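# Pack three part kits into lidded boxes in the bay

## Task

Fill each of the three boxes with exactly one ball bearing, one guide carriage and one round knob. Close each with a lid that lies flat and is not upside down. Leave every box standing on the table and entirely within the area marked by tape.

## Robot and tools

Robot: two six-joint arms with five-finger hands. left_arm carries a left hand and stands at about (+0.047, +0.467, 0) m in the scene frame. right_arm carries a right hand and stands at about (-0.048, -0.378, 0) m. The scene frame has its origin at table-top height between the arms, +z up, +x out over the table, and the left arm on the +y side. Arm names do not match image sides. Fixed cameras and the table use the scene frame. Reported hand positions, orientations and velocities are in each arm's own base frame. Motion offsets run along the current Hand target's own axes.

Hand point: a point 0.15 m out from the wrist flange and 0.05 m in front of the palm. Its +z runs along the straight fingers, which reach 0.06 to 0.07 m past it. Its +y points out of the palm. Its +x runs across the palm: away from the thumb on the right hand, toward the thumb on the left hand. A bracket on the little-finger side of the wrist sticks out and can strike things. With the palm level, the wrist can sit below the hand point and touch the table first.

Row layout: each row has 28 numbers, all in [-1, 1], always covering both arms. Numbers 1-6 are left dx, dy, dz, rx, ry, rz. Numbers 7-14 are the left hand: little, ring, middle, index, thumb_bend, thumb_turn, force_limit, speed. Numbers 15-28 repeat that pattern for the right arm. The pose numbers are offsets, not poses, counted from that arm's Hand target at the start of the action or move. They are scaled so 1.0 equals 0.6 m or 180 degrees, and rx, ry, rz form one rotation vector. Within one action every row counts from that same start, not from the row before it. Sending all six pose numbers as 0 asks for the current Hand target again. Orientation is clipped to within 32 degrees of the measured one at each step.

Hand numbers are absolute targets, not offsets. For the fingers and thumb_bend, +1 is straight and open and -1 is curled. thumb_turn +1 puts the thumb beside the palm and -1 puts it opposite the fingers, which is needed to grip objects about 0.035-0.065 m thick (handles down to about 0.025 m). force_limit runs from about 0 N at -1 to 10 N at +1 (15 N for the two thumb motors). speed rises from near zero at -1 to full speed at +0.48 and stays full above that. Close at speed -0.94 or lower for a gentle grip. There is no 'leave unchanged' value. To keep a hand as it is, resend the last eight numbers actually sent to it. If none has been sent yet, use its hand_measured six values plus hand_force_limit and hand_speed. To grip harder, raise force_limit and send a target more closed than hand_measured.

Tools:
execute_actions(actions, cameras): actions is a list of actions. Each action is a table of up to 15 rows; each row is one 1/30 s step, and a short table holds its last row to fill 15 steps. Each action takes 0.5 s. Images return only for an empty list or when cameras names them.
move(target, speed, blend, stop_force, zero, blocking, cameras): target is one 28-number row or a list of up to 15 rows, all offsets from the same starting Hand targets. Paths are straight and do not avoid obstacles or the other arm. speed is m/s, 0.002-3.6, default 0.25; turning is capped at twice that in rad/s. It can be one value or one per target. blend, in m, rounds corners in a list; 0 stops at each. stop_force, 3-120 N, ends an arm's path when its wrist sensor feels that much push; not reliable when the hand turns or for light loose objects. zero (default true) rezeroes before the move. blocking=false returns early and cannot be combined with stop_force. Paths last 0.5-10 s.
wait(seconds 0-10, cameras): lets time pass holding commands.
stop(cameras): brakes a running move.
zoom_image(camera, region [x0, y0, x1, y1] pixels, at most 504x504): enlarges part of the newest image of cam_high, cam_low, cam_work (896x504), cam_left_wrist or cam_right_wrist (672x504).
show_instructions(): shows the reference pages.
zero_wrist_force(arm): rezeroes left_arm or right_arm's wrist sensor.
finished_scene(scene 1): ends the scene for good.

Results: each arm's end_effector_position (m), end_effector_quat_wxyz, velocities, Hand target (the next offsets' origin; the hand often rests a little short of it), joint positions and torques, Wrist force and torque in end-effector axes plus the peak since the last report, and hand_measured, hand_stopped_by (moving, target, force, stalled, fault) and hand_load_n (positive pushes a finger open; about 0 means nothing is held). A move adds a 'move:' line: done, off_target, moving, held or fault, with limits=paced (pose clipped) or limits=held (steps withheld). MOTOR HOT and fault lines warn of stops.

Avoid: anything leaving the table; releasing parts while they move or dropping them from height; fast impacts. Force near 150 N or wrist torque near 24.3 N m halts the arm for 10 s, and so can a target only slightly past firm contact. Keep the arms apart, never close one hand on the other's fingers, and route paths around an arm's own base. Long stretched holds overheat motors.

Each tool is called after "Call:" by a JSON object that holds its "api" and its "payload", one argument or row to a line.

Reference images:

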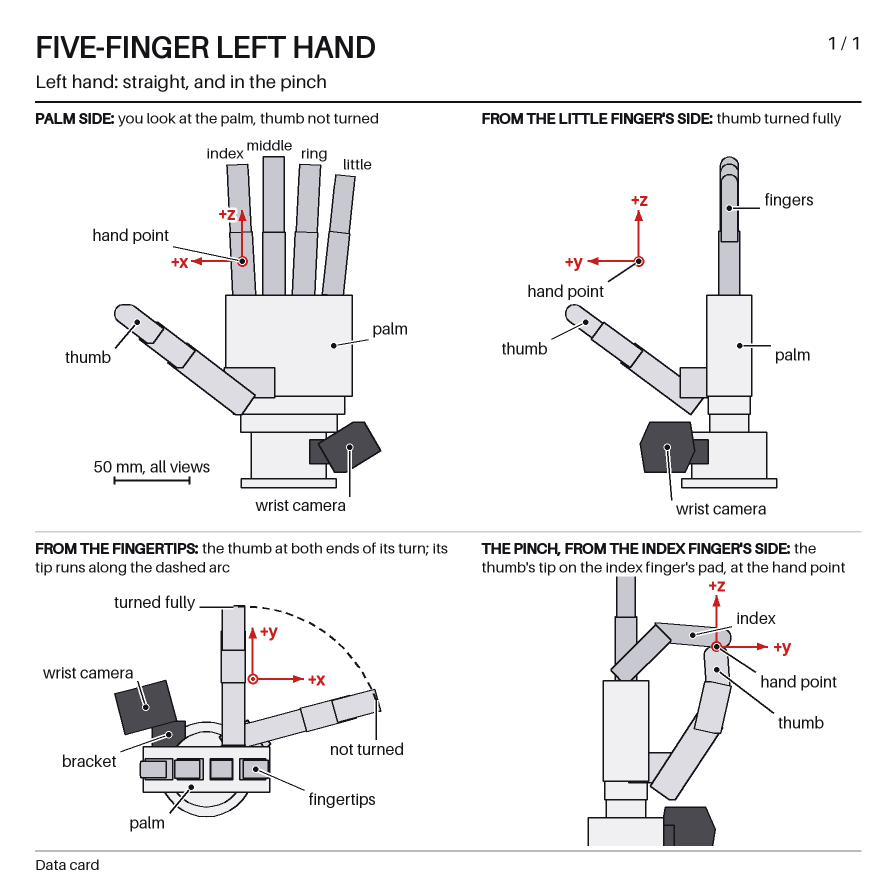

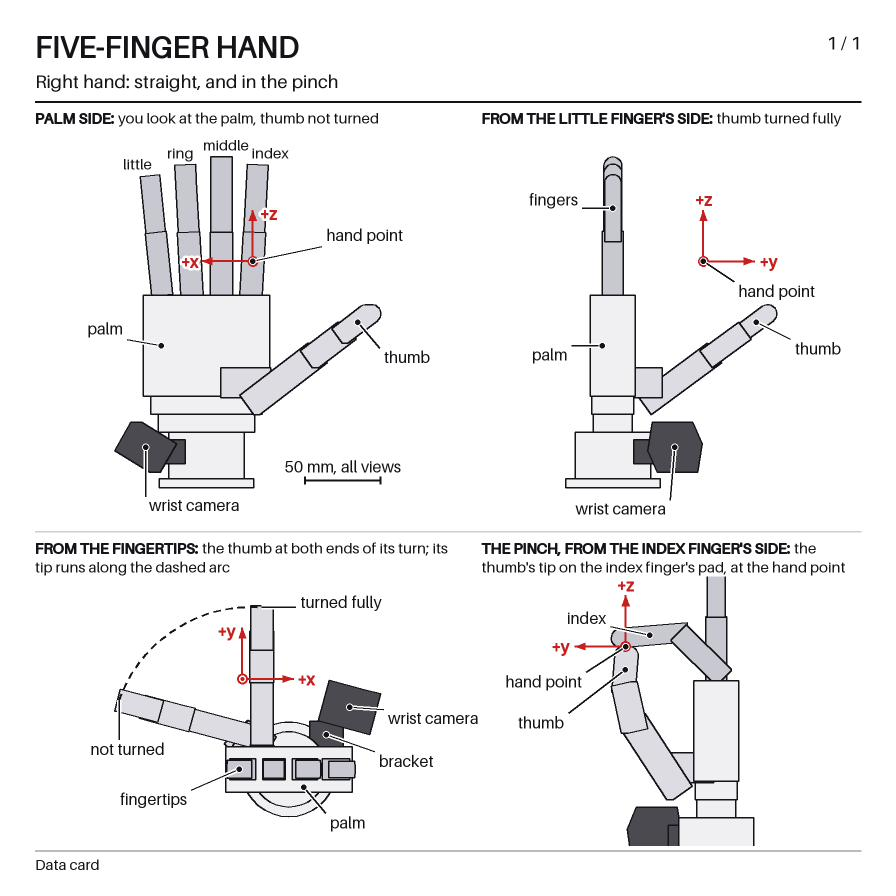

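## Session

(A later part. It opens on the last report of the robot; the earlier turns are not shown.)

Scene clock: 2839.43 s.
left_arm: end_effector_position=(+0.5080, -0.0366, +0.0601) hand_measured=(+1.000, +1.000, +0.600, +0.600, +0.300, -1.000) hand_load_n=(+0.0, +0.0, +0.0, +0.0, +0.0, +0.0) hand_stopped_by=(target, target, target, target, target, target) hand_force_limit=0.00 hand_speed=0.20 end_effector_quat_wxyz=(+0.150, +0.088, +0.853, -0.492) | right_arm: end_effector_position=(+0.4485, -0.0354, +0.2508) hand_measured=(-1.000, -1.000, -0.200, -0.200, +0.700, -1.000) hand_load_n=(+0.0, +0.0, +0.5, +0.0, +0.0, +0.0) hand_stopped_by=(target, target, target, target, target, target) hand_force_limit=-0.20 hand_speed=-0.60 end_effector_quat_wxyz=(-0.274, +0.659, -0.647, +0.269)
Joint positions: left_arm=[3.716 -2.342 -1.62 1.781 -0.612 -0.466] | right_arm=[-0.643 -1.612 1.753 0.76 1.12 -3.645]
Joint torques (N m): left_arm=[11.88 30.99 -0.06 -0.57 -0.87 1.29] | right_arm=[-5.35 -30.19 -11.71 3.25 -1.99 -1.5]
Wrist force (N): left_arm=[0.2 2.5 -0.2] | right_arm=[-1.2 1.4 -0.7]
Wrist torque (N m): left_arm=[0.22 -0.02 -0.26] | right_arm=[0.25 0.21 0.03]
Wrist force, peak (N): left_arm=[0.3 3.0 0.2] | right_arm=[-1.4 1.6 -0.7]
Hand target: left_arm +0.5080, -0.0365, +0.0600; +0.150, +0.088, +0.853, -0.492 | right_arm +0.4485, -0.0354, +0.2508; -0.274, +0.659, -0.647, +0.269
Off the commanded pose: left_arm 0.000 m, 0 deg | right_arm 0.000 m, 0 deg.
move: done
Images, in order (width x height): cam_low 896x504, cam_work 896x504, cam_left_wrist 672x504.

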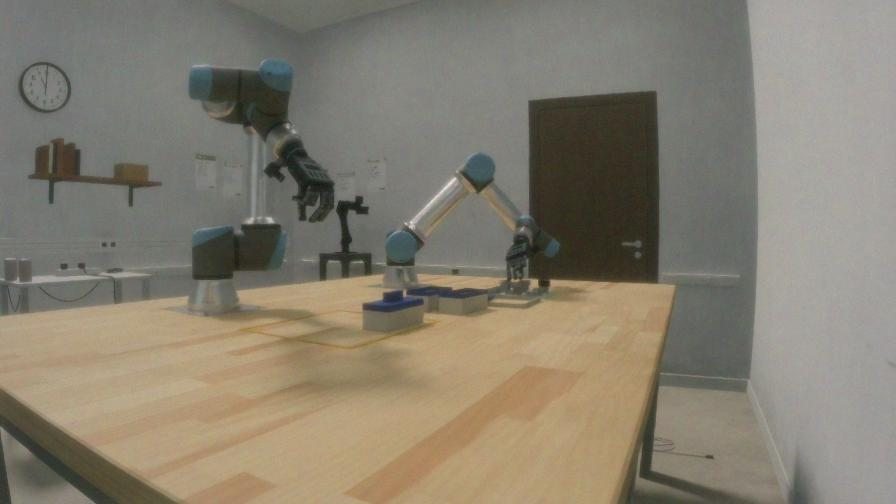

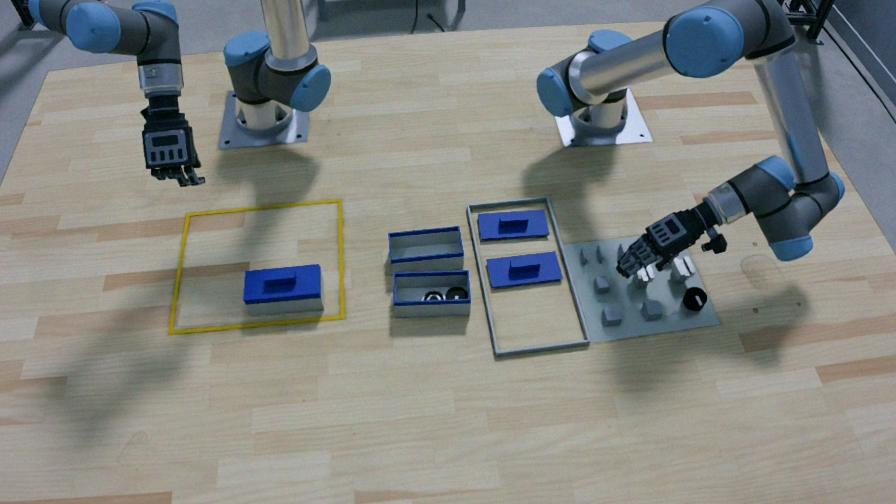

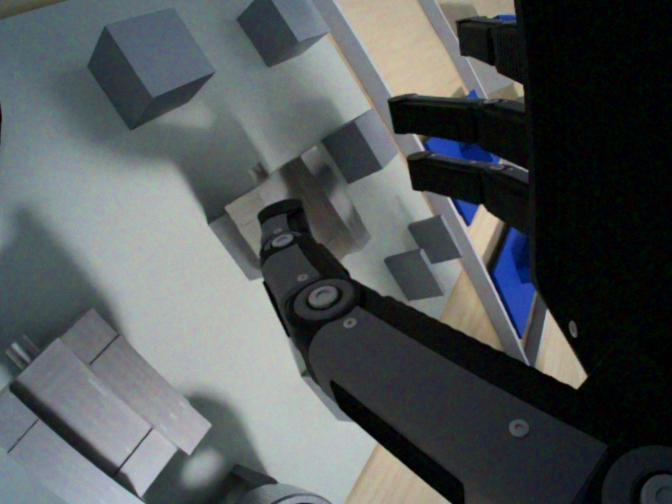

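Call:
{"api": "move", "payload": {
  "target": [
    [0,0,0,0,0,0,1,1,0.6,0.6,0.4,-1,0,0.2,0,0,0,0,0,0,-1,-1,-0.2,-0.2,0.7,-1,-0.2,-0.6],
    [0.0128,0.0264,0.0199,0,0,0,1,1,0.6,0.6,0.4,-1,0,0.2,0,0,0,0,0,0,-1,-1,-0.2,-0.2,0.7,-1,-0.2,-0.6]
  ],
  "speed": [0.1,0.05],
  "stop_force": 4,
  "cameras": ["cam_low","cam_left_wrist","cam_work"]
}}

Call:
{"api": "zoom_image", "payload": {
  "camera": "cam_left_wrist",
  "region": [170, 80, 430, 300]
}}

Call:
{"api": "zoom_image", "payload": {
  "camera": "cam_low",
  "region": [480, 220, 580, 320]
}}

Call:
{"api": "zoom_image", "payload": {
  "camera": "cam_work",
  "region": [590, 200, 720, 310]
}}

Scene clock: 2886.43 s.
left_arm: end_effector_position=(+0.5075, -0.0389, +0.0388) hand_measured=(+1.000, +1.000, +0.600, +0.600, +0.400, -1.000) hand_load_n=(+0.0, -0.5, +0.0, +0.0, +0.0, +0.0) hand_stopped_by=(target, target, target, target, target, target) hand_force_limit=0.00 hand_speed=0.20 end_effector_quat_wxyz=(+0.150, +0.088, +0.853, -0.492) | right_arm: end_effector_position=(+0.4485, -0.0354, +0.2508) hand_measured=(-1.000, -1.000, -0.200, -0.200, +0.700, -1.000) hand_load_n=(+0.0, +0.0, +0.0, +0.0, +0.0, +0.0) hand_stopped_by=(target, target, target, target, target, target) hand_force_limit=-0.20 hand_speed=-0.60 end_effector_quat_wxyz=(-0.274, +0.659, -0.647, +0.269)
Joint positions: left_arm=[3.713 -2.377 -1.625 1.825 -0.61 -0.471] | right_arm=[-0.643 -1.612 1.753 0.76 1.12 -3.645]
Joint torques (N m): left_arm=[-14.35 31.05 -0.87 -0.53 2.73 -1.17] | right_arm=[-5.83 -30.38 -12.46 2.93 -1.99 -1.4]
Wrist force (N): left_arm=[0.3 2.5 0.0] | right_arm=[-1.3 1.3 -0.6]
Wrist torque (N m): left_arm=[0.22 -0.03 -0.07] | right_arm=[0.23 0.22 0.03]
Wrist force, peak (N): left_arm=[0.3 2.8 0.5] | right_arm=[-1.5 1.6 -0.8]
Hand target: left_arm +0.5075, -0.0389, +0.0388; +0.150, +0.088, +0.853, -0.492 | right_arm +0.4485, -0.0354, +0.2508; -0.274, +0.659, -0.647, +0.269
Off the commanded pose: left_arm 0.000 m, 0 deg | right_arm 0.000 m, 0 deg.
move: done
Images, in order (width x height): cam_low 896x504, cam_work 896x504, cam_left_wrist 672x504.

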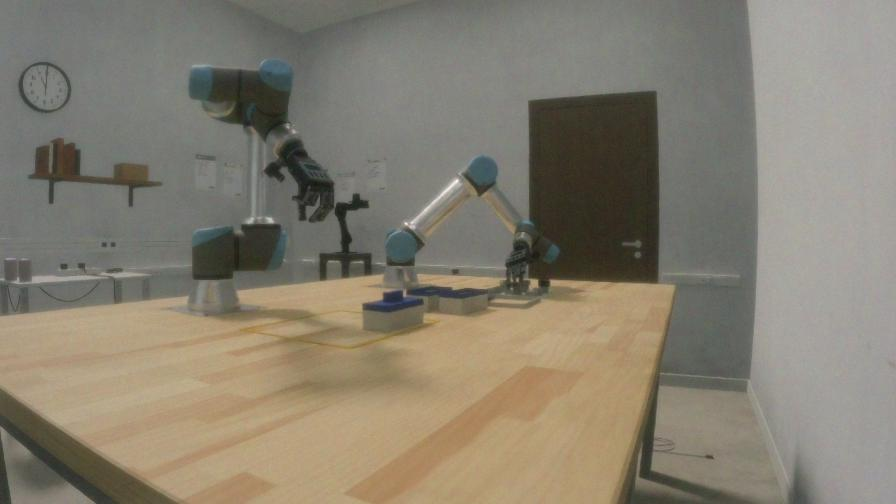

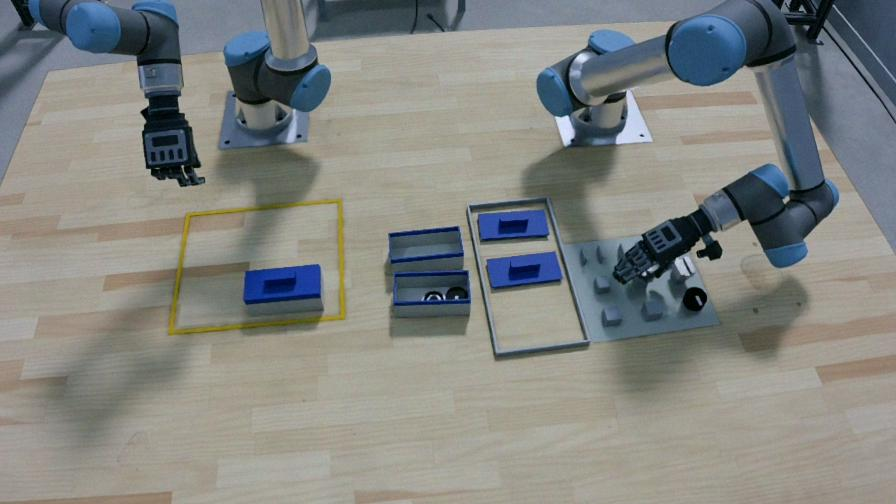

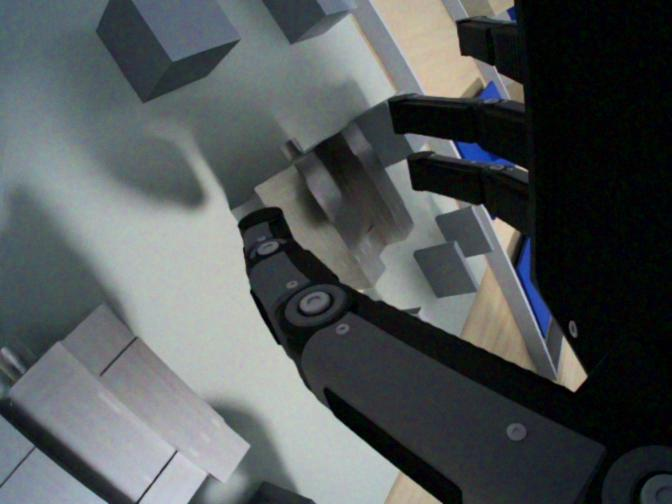

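Scaled by 1.938 from the camera's 672x504 image, which has a finer 960x720 frame.

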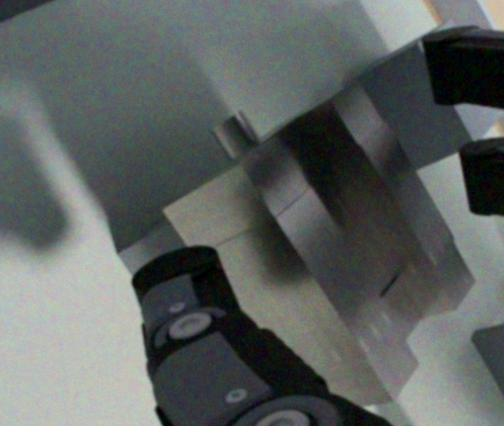

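Scaled by 5.040 from the camera's 896x504 image, which has a finer 1280x720 frame.

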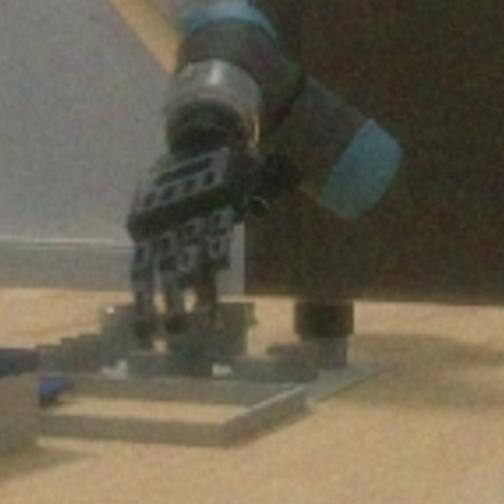

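Scaled by 3.877 from the camera's 896x504 image, which has a finer 1280x720 frame.

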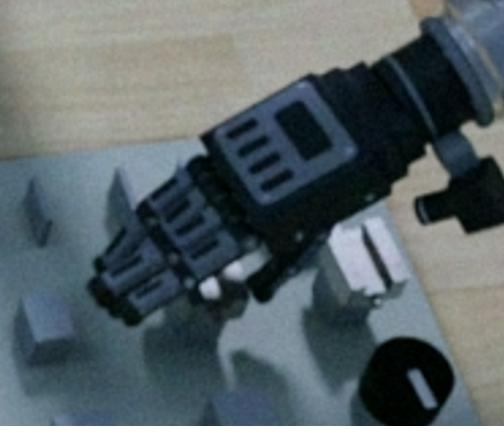

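Call:
{"api": "move", "payload": {
  "target": [0,0,0,0,0,0,1,1,-0.1,-0.1,0.2,-1,-0.4,-0.88,0,0,0,0,0,0,-1,-1,-0.2,-0.2,0.7,-1,-0.2,-0.6],
  "cameras": ["cam_left_wrist"]
}}

Call:
{"api": "zoom_image", "payload": {
  "camera": "cam_left_wrist",
  "region": [170, 80, 430, 300]
}}

Scene clock: 2895.50 s.
left_arm: end_effector_position=(+0.5076, -0.0389, +0.0389) hand_measured=(+1.000, +1.000, +0.212, +0.202, +0.204, -1.000) hand_load_n=(+0.0, +0.0, +1.5, +6.0, +4.0, -1.5) hand_stopped_by=(target, target, force, force, target, target) hand_force_limit=-0.40 hand_speed=-0.88 end_effector_quat_wxyz=(+0.150, +0.088, +0.853, -0.492) | right_arm: end_effector_position=(+0.4485, -0.0354, +0.2508) hand_measured=(-1.000, -1.000, -0.200, -0.200, +0.700, -1.000) hand_load_n=(+0.0, +0.0, +0.0, +0.0, +0.0, +0.0) hand_stopped_by=(target, target, target, target, target, target) hand_force_limit=-0.20 hand_speed=-0.60 end_effector_quat_wxyz=(-0.274, +0.659, -0.647, +0.269)
Joint positions: left_arm=[3.713 -2.377 -1.625 1.825 -0.61 -0.471] | right_arm=[-0.643 -1.612 1.753 0.76 1.12 -3.645]
Joint torques (N m): left_arm=[-13.4 31.14 1.13 -0.71 2 -1.42] | right_arm=[-6.08 -30.61 -12.62 3.02 -1.98 -1.34]
Wrist force (N): left_arm=[-0.6 -0.3 -1.1] | right_arm=[-1.2 1.1 -0.6]
Wrist torque (N m): left_arm=[0.17 -0.01 -0.06] | right_arm=[0.21 0.19 0.03]
Wrist force, peak (N): left_arm=[0.2 3.1 -0.1] | right_arm=[-1.5 1.3 -0.8]
Hand target: left_arm +0.5075, -0.0389, +0.0388; +0.150, +0.088, +0.853, -0.492 | right_arm +0.4485, -0.0354, +0.2508; -0.274, +0.659, -0.647, +0.269
Off the commanded pose: left_arm 0.000 m, 0 deg | right_arm 0.000 m, 0 deg.
move: done
Images, in order (width x height): cam_left_wrist 672x504.

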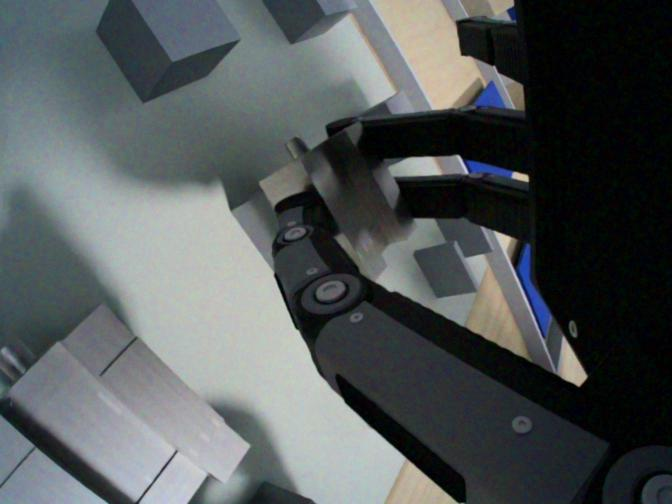

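Scaled by 1.938 from the camera's 672x504 image, which has a finer 960x720 frame.

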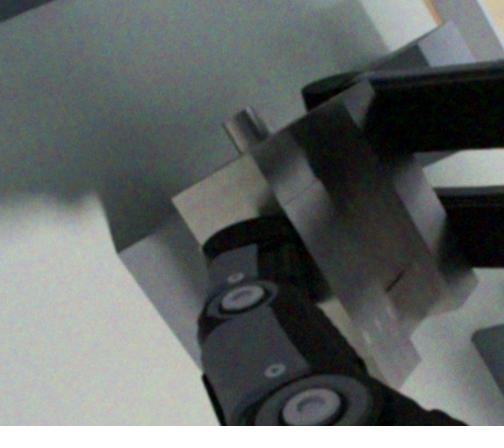

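Call:
{"api": "move", "payload": {
  "target": [-0.0171,-0.0407,-0.0235,0,0,0,1,1,-0.1,-0.1,0.2,-1,-0.4,-0.88,0,0,0,0,0,0,-1,-1,-0.2,-0.2,0.7,-1,-0.2,-0.6],
  "speed": 0.08,
  "cameras": ["cam_left_wrist","cam_low"]
}}

Call:
{"api": "zoom_image", "payload": {
  "camera": "cam_left_wrist",
  "region": [170, 80, 430, 300]
}}

Call:
{"api": "zoom_image", "payload": {
  "camera": "cam_low",
  "region": [480, 220, 580, 320]
}}

Scene clock: 2906.47 s.
left_arm: end_effector_position=(+0.5076, -0.0390, +0.0687) hand_measured=(+1.000, +1.000, +0.212, +0.202, +0.204, -1.000) hand_load_n=(+0.0, +0.0, +1.5, +5.5, +4.5, -1.5) hand_stopped_by=(target, target, force, force, target, target) hand_force_limit=-0.40 hand_speed=-0.88 end_effector_quat_wxyz=(+0.150, +0.088, +0.853, -0.492) | right_arm: end_effector_position=(+0.4485, -0.0354, +0.2508) hand_measured=(-1.000, -1.000, -0.200, -0.200, +0.700, -1.000) hand_load_n=(+0.0, +0.0, +0.0, +0.0, +0.0, +0.0) hand_stopped_by=(target, target, target, target, target, target) hand_force_limit=-0.20 hand_speed=-0.60 end_effector_quat_wxyz=(-0.274, +0.659, -0.647, +0.269)
Joint positions: left_arm=[3.713 -2.325 -1.623 1.771 -0.61 -0.471] | right_arm=[-0.643 -1.612 1.753 0.76 1.12 -3.645]
Joint torques (N m): left_arm=[1.1 58.56 21.89 -4.88 1.9 1.1] | right_arm=[-5.65 -30.58 -12.38 3.15 -2 -1.47]
Wrist force (N): left_arm=[0.4 3.2 0.7] | right_arm=[-1.2 1.4 -0.7]
Wrist torque (N m): left_arm=[0.18 0.03 -0.10] | right_arm=[0.25 0.20 0.04]
Wrist force, peak (N): left_arm=[1.0 3.8 0.7] | right_arm=[-1.3 1.6 -0.8]
Hand target: left_arm +0.5076, -0.0389, +0.0689; +0.150, +0.088, +0.853, -0.492 | right_arm +0.4485, -0.0354, +0.2508; -0.274, +0.659, -0.647, +0.269
Off the commanded pose: left_arm 0.000 m, 0 deg | right_arm 0.000 m, 0 deg.
move: done
Images, in order (width x height): cam_low 896x504, cam_left_wrist 672x504.

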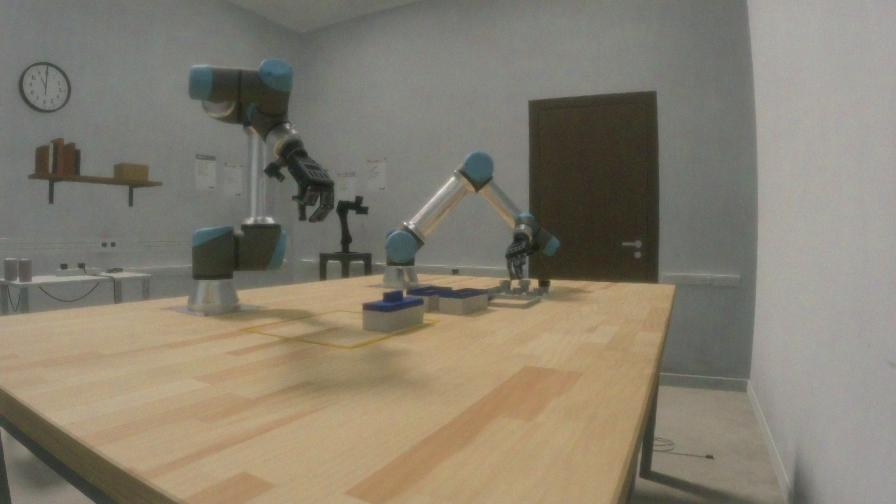

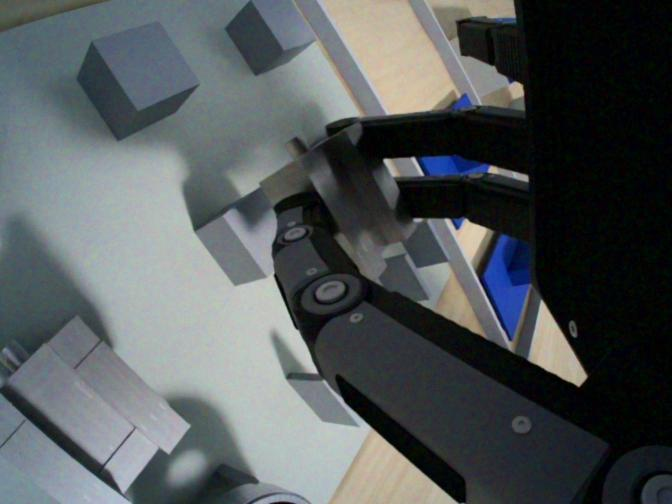

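Scaled by 1.938 from the camera's 672x504 image, which has a finer 960x720 frame.

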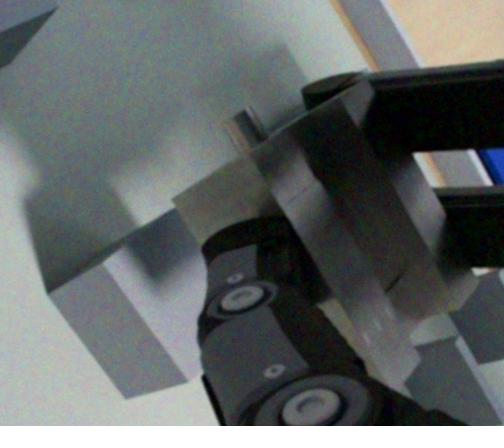

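Scaled by 5.040 from the camera's 896x504 image, which has a finer 1280x720 frame.

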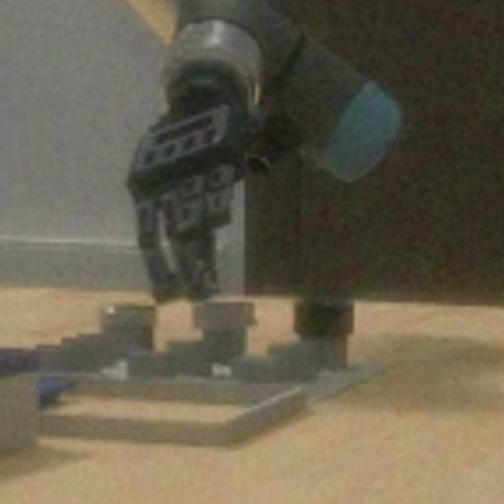

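Call:
{"api": "move", "payload": {
  "target": [
    [-0.0456,-0.1085,-0.0627,0,0,0,1,1,-0.1,-0.1,0.2,-1,-0.4,-0.88,0,0,0,0,0,0,-1,-1,-0.2,-0.2,0.7,-1,-0.2,-0.6],
    [-0.0378,-0.5127,0.5923,0.0095,0.0226,0.0131,1,1,-0.1,-0.1,0.2,-1,-0.4,-0.88,0,0,0,0,0,0,-1,-1,-0.2,-0.2,0.7,-1,-0.2,-0.6],
    [-0.0036,-0.4313,0.6393,0.0095,0.0226,0.0131,1,1,-0.1,-0.1,0.2,-1,-0.4,-0.88,0,0,0,0,0,0,-1,-1,-0.2,-0.2,0.7,-1,-0.2,-0.6]
  ],
  "speed": [0.2,0.35,0.15],
  "blend": [0.03,0.02,0],
  "cameras": ["cam_high","cam_low","cam_left_wrist","cam_work"]
}}

Call:
{"api": "zoom_image", "payload": {
  "camera": "cam_work",
  "region": [370, 210, 500, 330]
}}

Call:
{"api": "zoom_image", "payload": {
  "camera": "cam_left_wrist",
  "region": [100, 0, 440, 320]
}}

Scene clock: 2961.67 s.
left_arm: end_effector_position=(+0.4973, -0.5005, +0.0998) hand_measured=(+1.000, +1.000, +0.212, +0.202, +0.204, -1.000) hand_load_n=(+0.0, -0.5, +1.5, +5.5, +4.5, -1.5) hand_stopped_by=(target, target, force, force, target, target) hand_force_limit=-0.40 hand_speed=-0.88 end_effector_quat_wxyz=(+0.128, +0.125, +0.848, -0.498) | right_arm: end_effector_position=(+0.4485, -0.0354, +0.2508) hand_measured=(-1.000, -1.000, -0.200, -0.200, +0.700, -1.000) hand_load_n=(+0.0, +0.0, +0.0, +0.0, +0.0, +0.0) hand_stopped_by=(target, target, target, target, target, target) hand_force_limit=-0.20 hand_speed=-0.60 end_effector_quat_wxyz=(-0.274, +0.659, -0.647, +0.269)
Joint positions: left_arm=[2.802 -2.27 -1.26 2.637 -0.649 -1.965] | right_arm=[-0.643 -1.612 1.753 0.76 1.12 -3.645]
Joint torques (N m): left_arm=[-14.08 35.76 7.75 0.83 -0.56 -1.56] | right_arm=[-5.52 -30.5 -11.98 3.09 -1.95 -1.38]
Wrist force (N): left_arm=[0.4 3.0 0.3] | right_arm=[-1.2 1.4 -0.8]
Wrist torque (N m): left_arm=[0.14 0.08 -0.10] | right_arm=[0.26 0.21 0.04]
Wrist force, peak (N): left_arm=[1.0 4.5 1.0] | right_arm=[-1.5 1.5 -0.7]
Hand target: left_arm +0.4973, -0.5005, +0.0997; +0.128, +0.125, +0.848, -0.498 | right_arm +0.4485, -0.0354, +0.2508; -0.274, +0.659, -0.647, +0.269
Off the commanded pose: left_arm 0.000 m, 0 deg | right_arm 0.000 m, 0 deg.
move: done
Images, in order (width x height): cam_high 896x504, cam_low 896x504, cam_work 896x504, cam_left_wrist 672x504.

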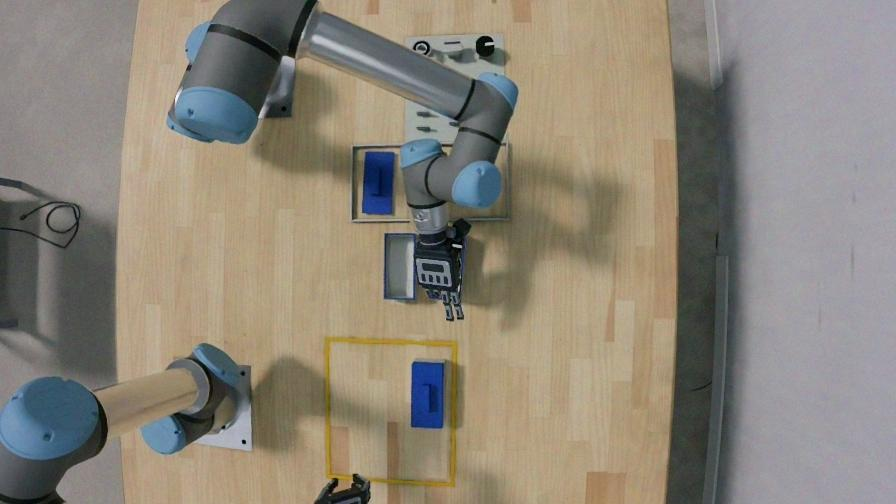

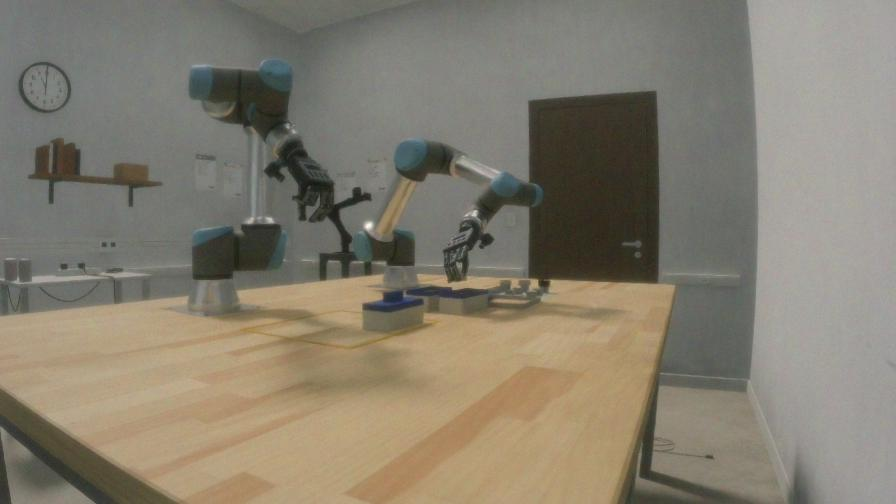

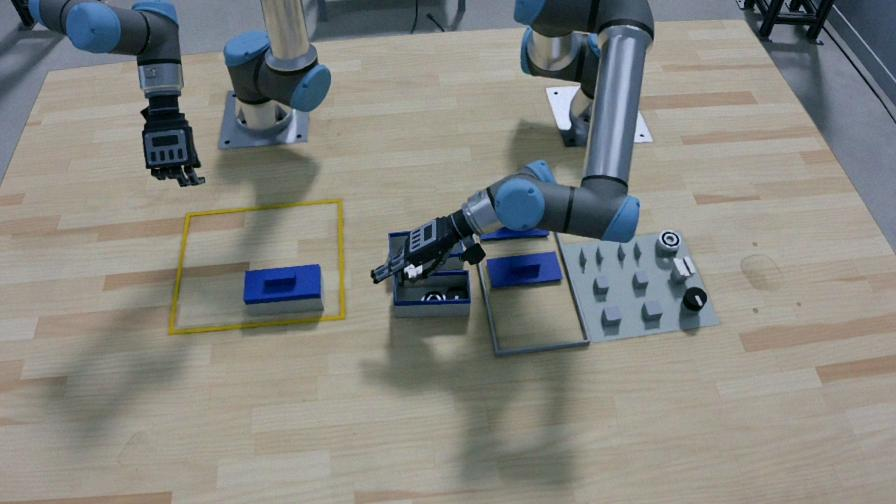

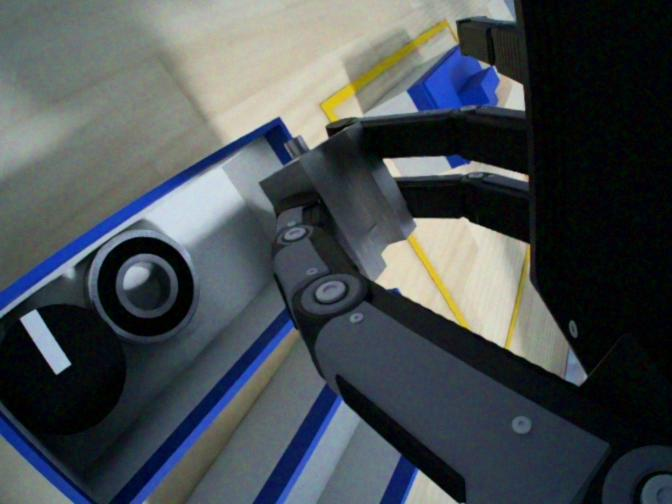

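Scaled by 3.877 from the camera's 896x504 image, which has a finer 1280x720 frame.

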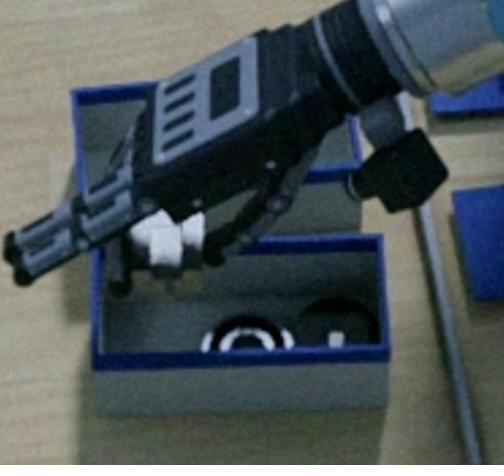

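Scaled by 1.482 from the camera's 672x504 image, which has a finer 960x720 frame.

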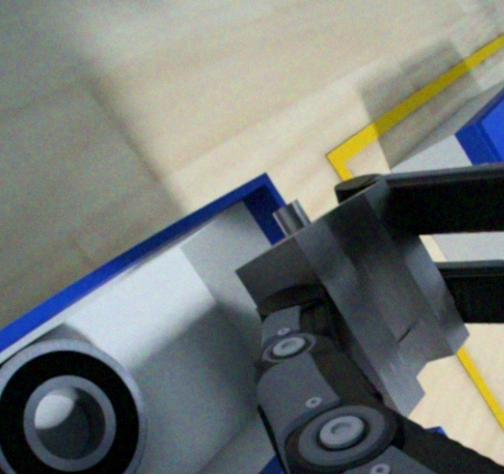

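Call:
{"api": "move", "payload": {
  "target": [0.0068,0.0236,0.0181,0,0,0,1,1,-0.1,-0.1,0.2,-1,-0.4,-0.88,0,0,0,0,0,0,-1,-1,-0.2,-0.2,0.7,-1,-0.2,-0.6],
  "speed": 0.1,
  "cameras": ["cam_low","cam_left_wrist","cam_work"]
}}

Call:
{"api": "zoom_image", "payload": {
  "camera": "cam_work",
  "region": [370, 210, 500, 330]
}}

Call:
{"api": "zoom_image", "payload": {
  "camera": "cam_left_wrist",
  "region": [130, 60, 470, 380]
}}

Call:
{"api": "zoom_image", "payload": {
  "camera": "cam_low",
  "region": [410, 220, 510, 320]
}}

Scene clock: 3026.07 s.
left_arm: end_effector_position=(+0.4993, -0.5030, +0.0818) hand_measured=(+1.000, +1.000, +0.212, +0.202, +0.204, -1.000) hand_load_n=(-0.5, +0.0, +1.5, +5.5, +4.5, -1.5) hand_stopped_by=(target, target, force, force, target, target) hand_force_limit=-0.40 hand_speed=-0.88 end_effector_quat_wxyz=(+0.128, +0.125, +0.848, -0.498) | right_arm: end_effector_position=(+0.4485, -0.0354, +0.2508) hand_measured=(-1.000, -1.000, -0.200, -0.200, +0.700, -1.000) hand_load_n=(+0.0, +0.0, +0.5, +0.0, +0.0, +0.0) hand_stopped_by=(target, target, target, target, target, target) hand_force_limit=-0.20 hand_speed=-0.60 end_effector_quat_wxyz=(-0.274, +0.659, -0.647, +0.269)
Joint positions: left_arm=[2.799 -2.293 -1.267 2.671 -0.651 -1.969] | right_arm=[-0.643 -1.612 1.753 0.76 1.12 -3.645]
Joint torques (N m): left_arm=[-13.9 36.37 6.92 0.8 -0.3 -1.24] | right_arm=[-5.94 -30.6 -12.19 3.1 -1.85 -1.29]
Wrist force (N): left_arm=[0.3 2.9 0.5] | right_arm=[-1.3 1.2 -0.6]
Wrist torque (N m): left_arm=[0.09 0.08 -0.10] | right_arm=[0.21 0.22 0.03]
Wrist force, peak (N): left_arm=[0.2 3.2 0.4] | right_arm=[-1.4 1.6 -0.9]
Hand target: left_arm +0.4993, -0.5030, +0.0817; +0.128, +0.125, +0.848, -0.498 | right_arm +0.4485, -0.0354, +0.2508; -0.274, +0.659, -0.647, +0.269
Off the commanded pose: left_arm 0.000 m, 0 deg | right_arm 0.000 m, 0 deg.
move: done
Images, in order (width x height): cam_low 896x504, cam_work 896x504, cam_left_wrist 672x504.

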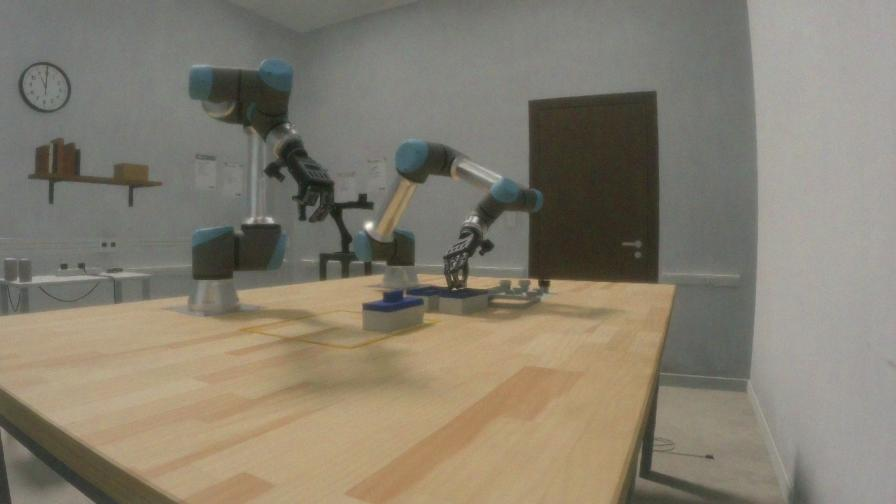

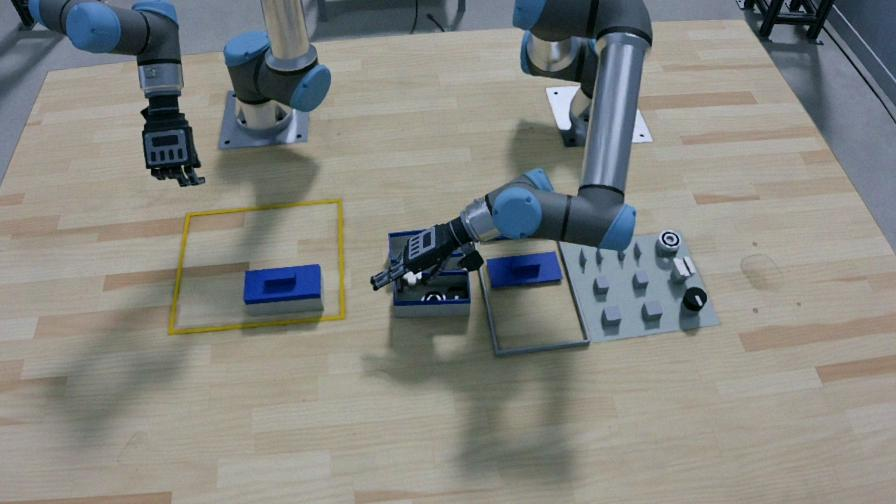

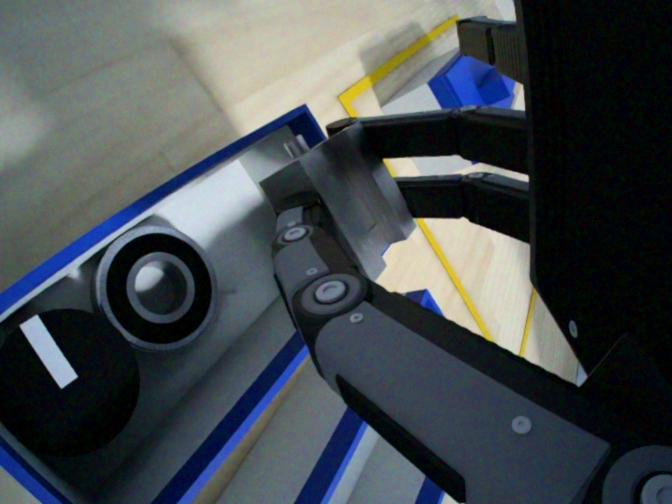

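Scaled by 3.877 from the camera's 896x504 image, which has a finer 1280x720 frame.

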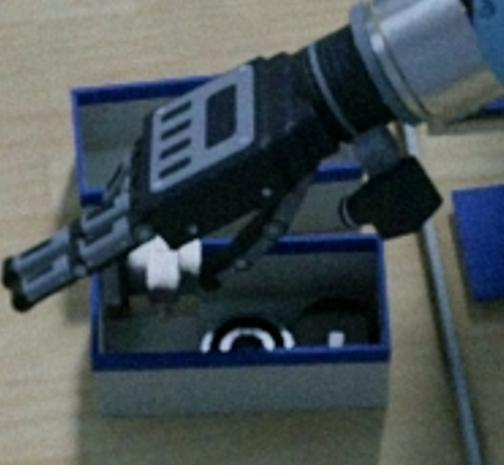

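Scaled by 1.482 from the camera's 672x504 image, which has a finer 960x720 frame.

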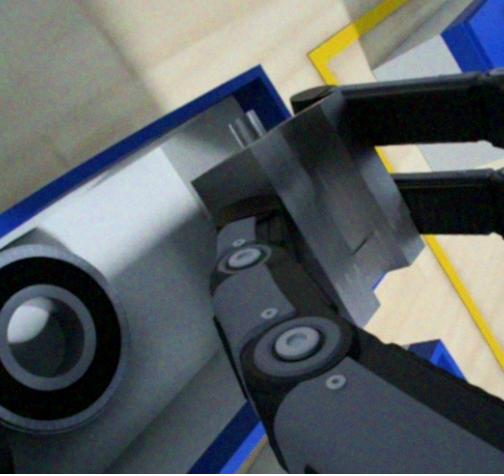

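Scaled by 5.040 from the camera's 896x504 image, which has a finer 1280x720 frame.

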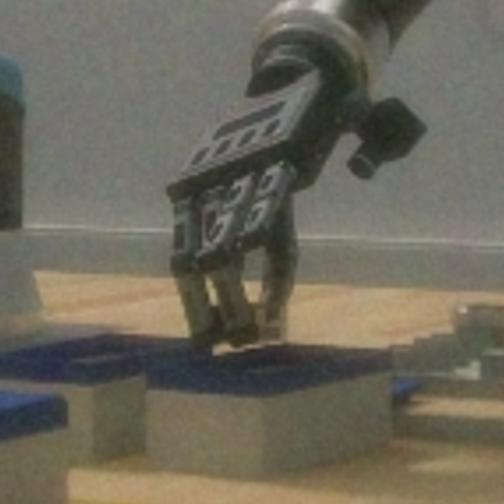

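Call:
{"api": "move", "payload": {
  "target": [0.0125,0.0298,0.0172,0,0,0,1,1,-0.1,-0.1,0.2,-1,-0.4,-0.88,0,0,0,0,0,0,-1,-1,-0.2,-0.2,0.7,-1,-0.2,-0.6],
  "speed": 0.05,
  "stop_force": 4,
  "cameras": ["cam_low","cam_left_wrist","cam_work"]
}}

Call:
{"api": "zoom_image", "payload": {
  "camera": "cam_work",
  "region": [370, 210, 500, 330]
}}

Call:
{"api": "zoom_image", "payload": {
  "camera": "cam_left_wrist",
  "region": [130, 60, 470, 380]
}}

Scene clock: 3056.63 s.
left_arm: end_effector_position=(+0.4993, -0.5030, +0.0597) hand_measured=(+1.000, +1.000, +0.212, +0.202, +0.204, -1.000) hand_load_n=(-0.5, +0.0, +1.5, +5.5, +4.0, -1.5) hand_stopped_by=(target, target, force, force, target, target) hand_force_limit=-0.40 hand_speed=-0.88 end_effector_quat_wxyz=(+0.128, +0.125, +0.848, -0.498) | right_arm: end_effector_position=(+0.4485, -0.0354, +0.2508) hand_measured=(-1.000, -1.000, -0.200, -0.200, +0.700, -1.000) hand_load_n=(+0.0, +0.0, +0.0, +0.0, +0.0, +0.0) hand_stopped_by=(target, target, target, target, target, target) hand_force_limit=-0.20 hand_speed=-0.60 end_effector_quat_wxyz=(-0.274, +0.659, -0.647, +0.269)
Joint positions: left_arm=[2.799 -2.317 -1.287 2.715 -0.651 -1.969] | right_arm=[-0.643 -1.612 1.753 0.76 1.12 -3.645]
Joint torques (N m): left_arm=[1.7 37.17 7.25 0.86 2.17 -1.28] | right_arm=[-5.52 -30.2 -12.3 3.13 -1.99 -1.25]
Wrist force (N): left_arm=[0.1 2.9 0.3] | right_arm=[-1.2 1.2 -0.6]
Wrist torque (N m): left_arm=[0.11 0.10 -0.12] | right_arm=[0.22 0.20 0.03]
Wrist force, peak (N): left_arm=[0.1 3.2 0.3] | right_arm=[-1.5 1.4 -0.8]
Hand target: left_arm +0.4993, -0.5030, +0.0597; +0.128, +0.125, +0.848, -0.498 | right_arm +0.4485, -0.0354, +0.2508; -0.274, +0.659, -0.647, +0.269
Off the commanded pose: left_arm 0.000 m, 0 deg | right_arm 0.000 m, 0 deg.
move: done
Images, in order (width x height): cam_low 896x504, cam_work 896x504, cam_left_wrist 672x504.

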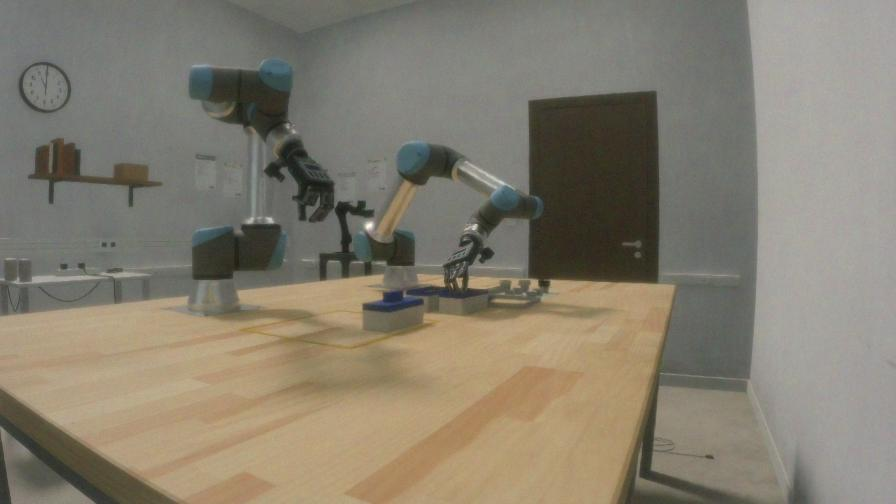

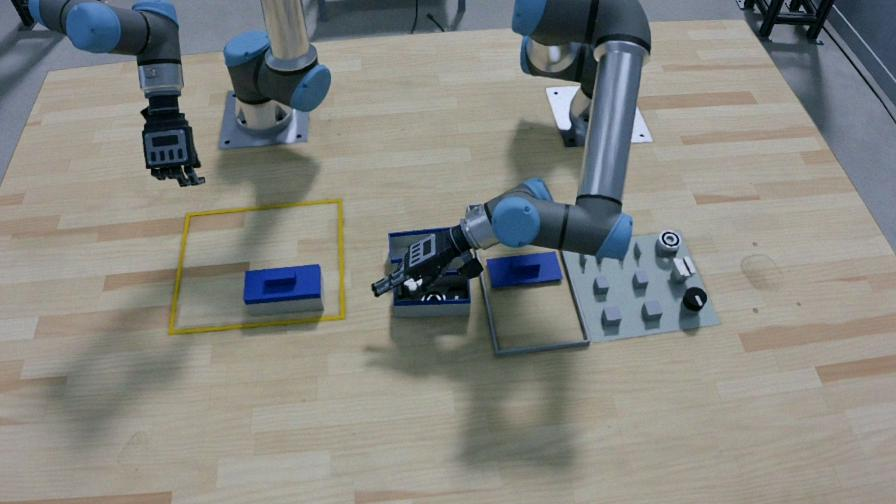

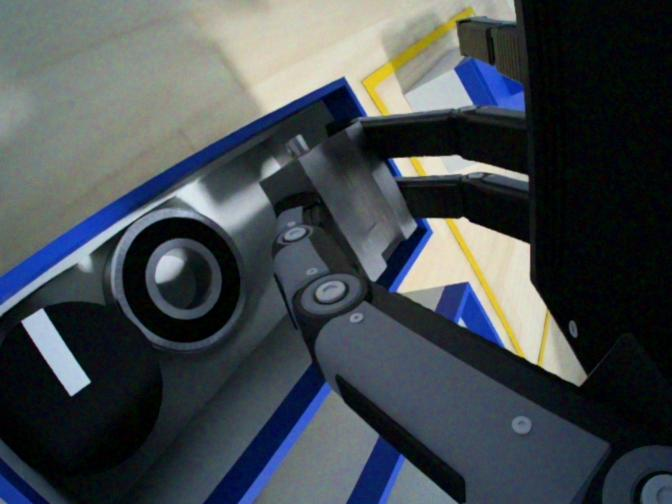

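Scaled by 3.877 from the camera's 896x504 image, which has a finer 1280x720 frame.

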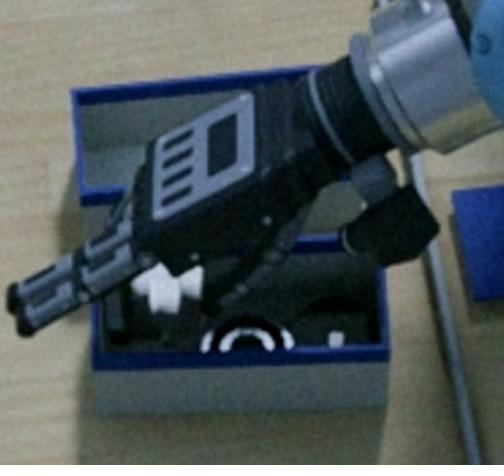

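Scaled by 1.482 from the camera's 672x504 image, which has a finer 960x720 frame.

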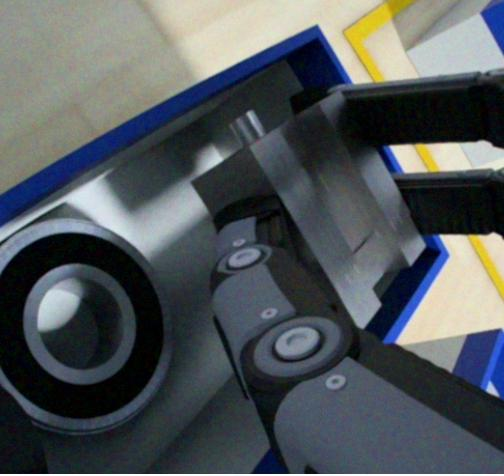

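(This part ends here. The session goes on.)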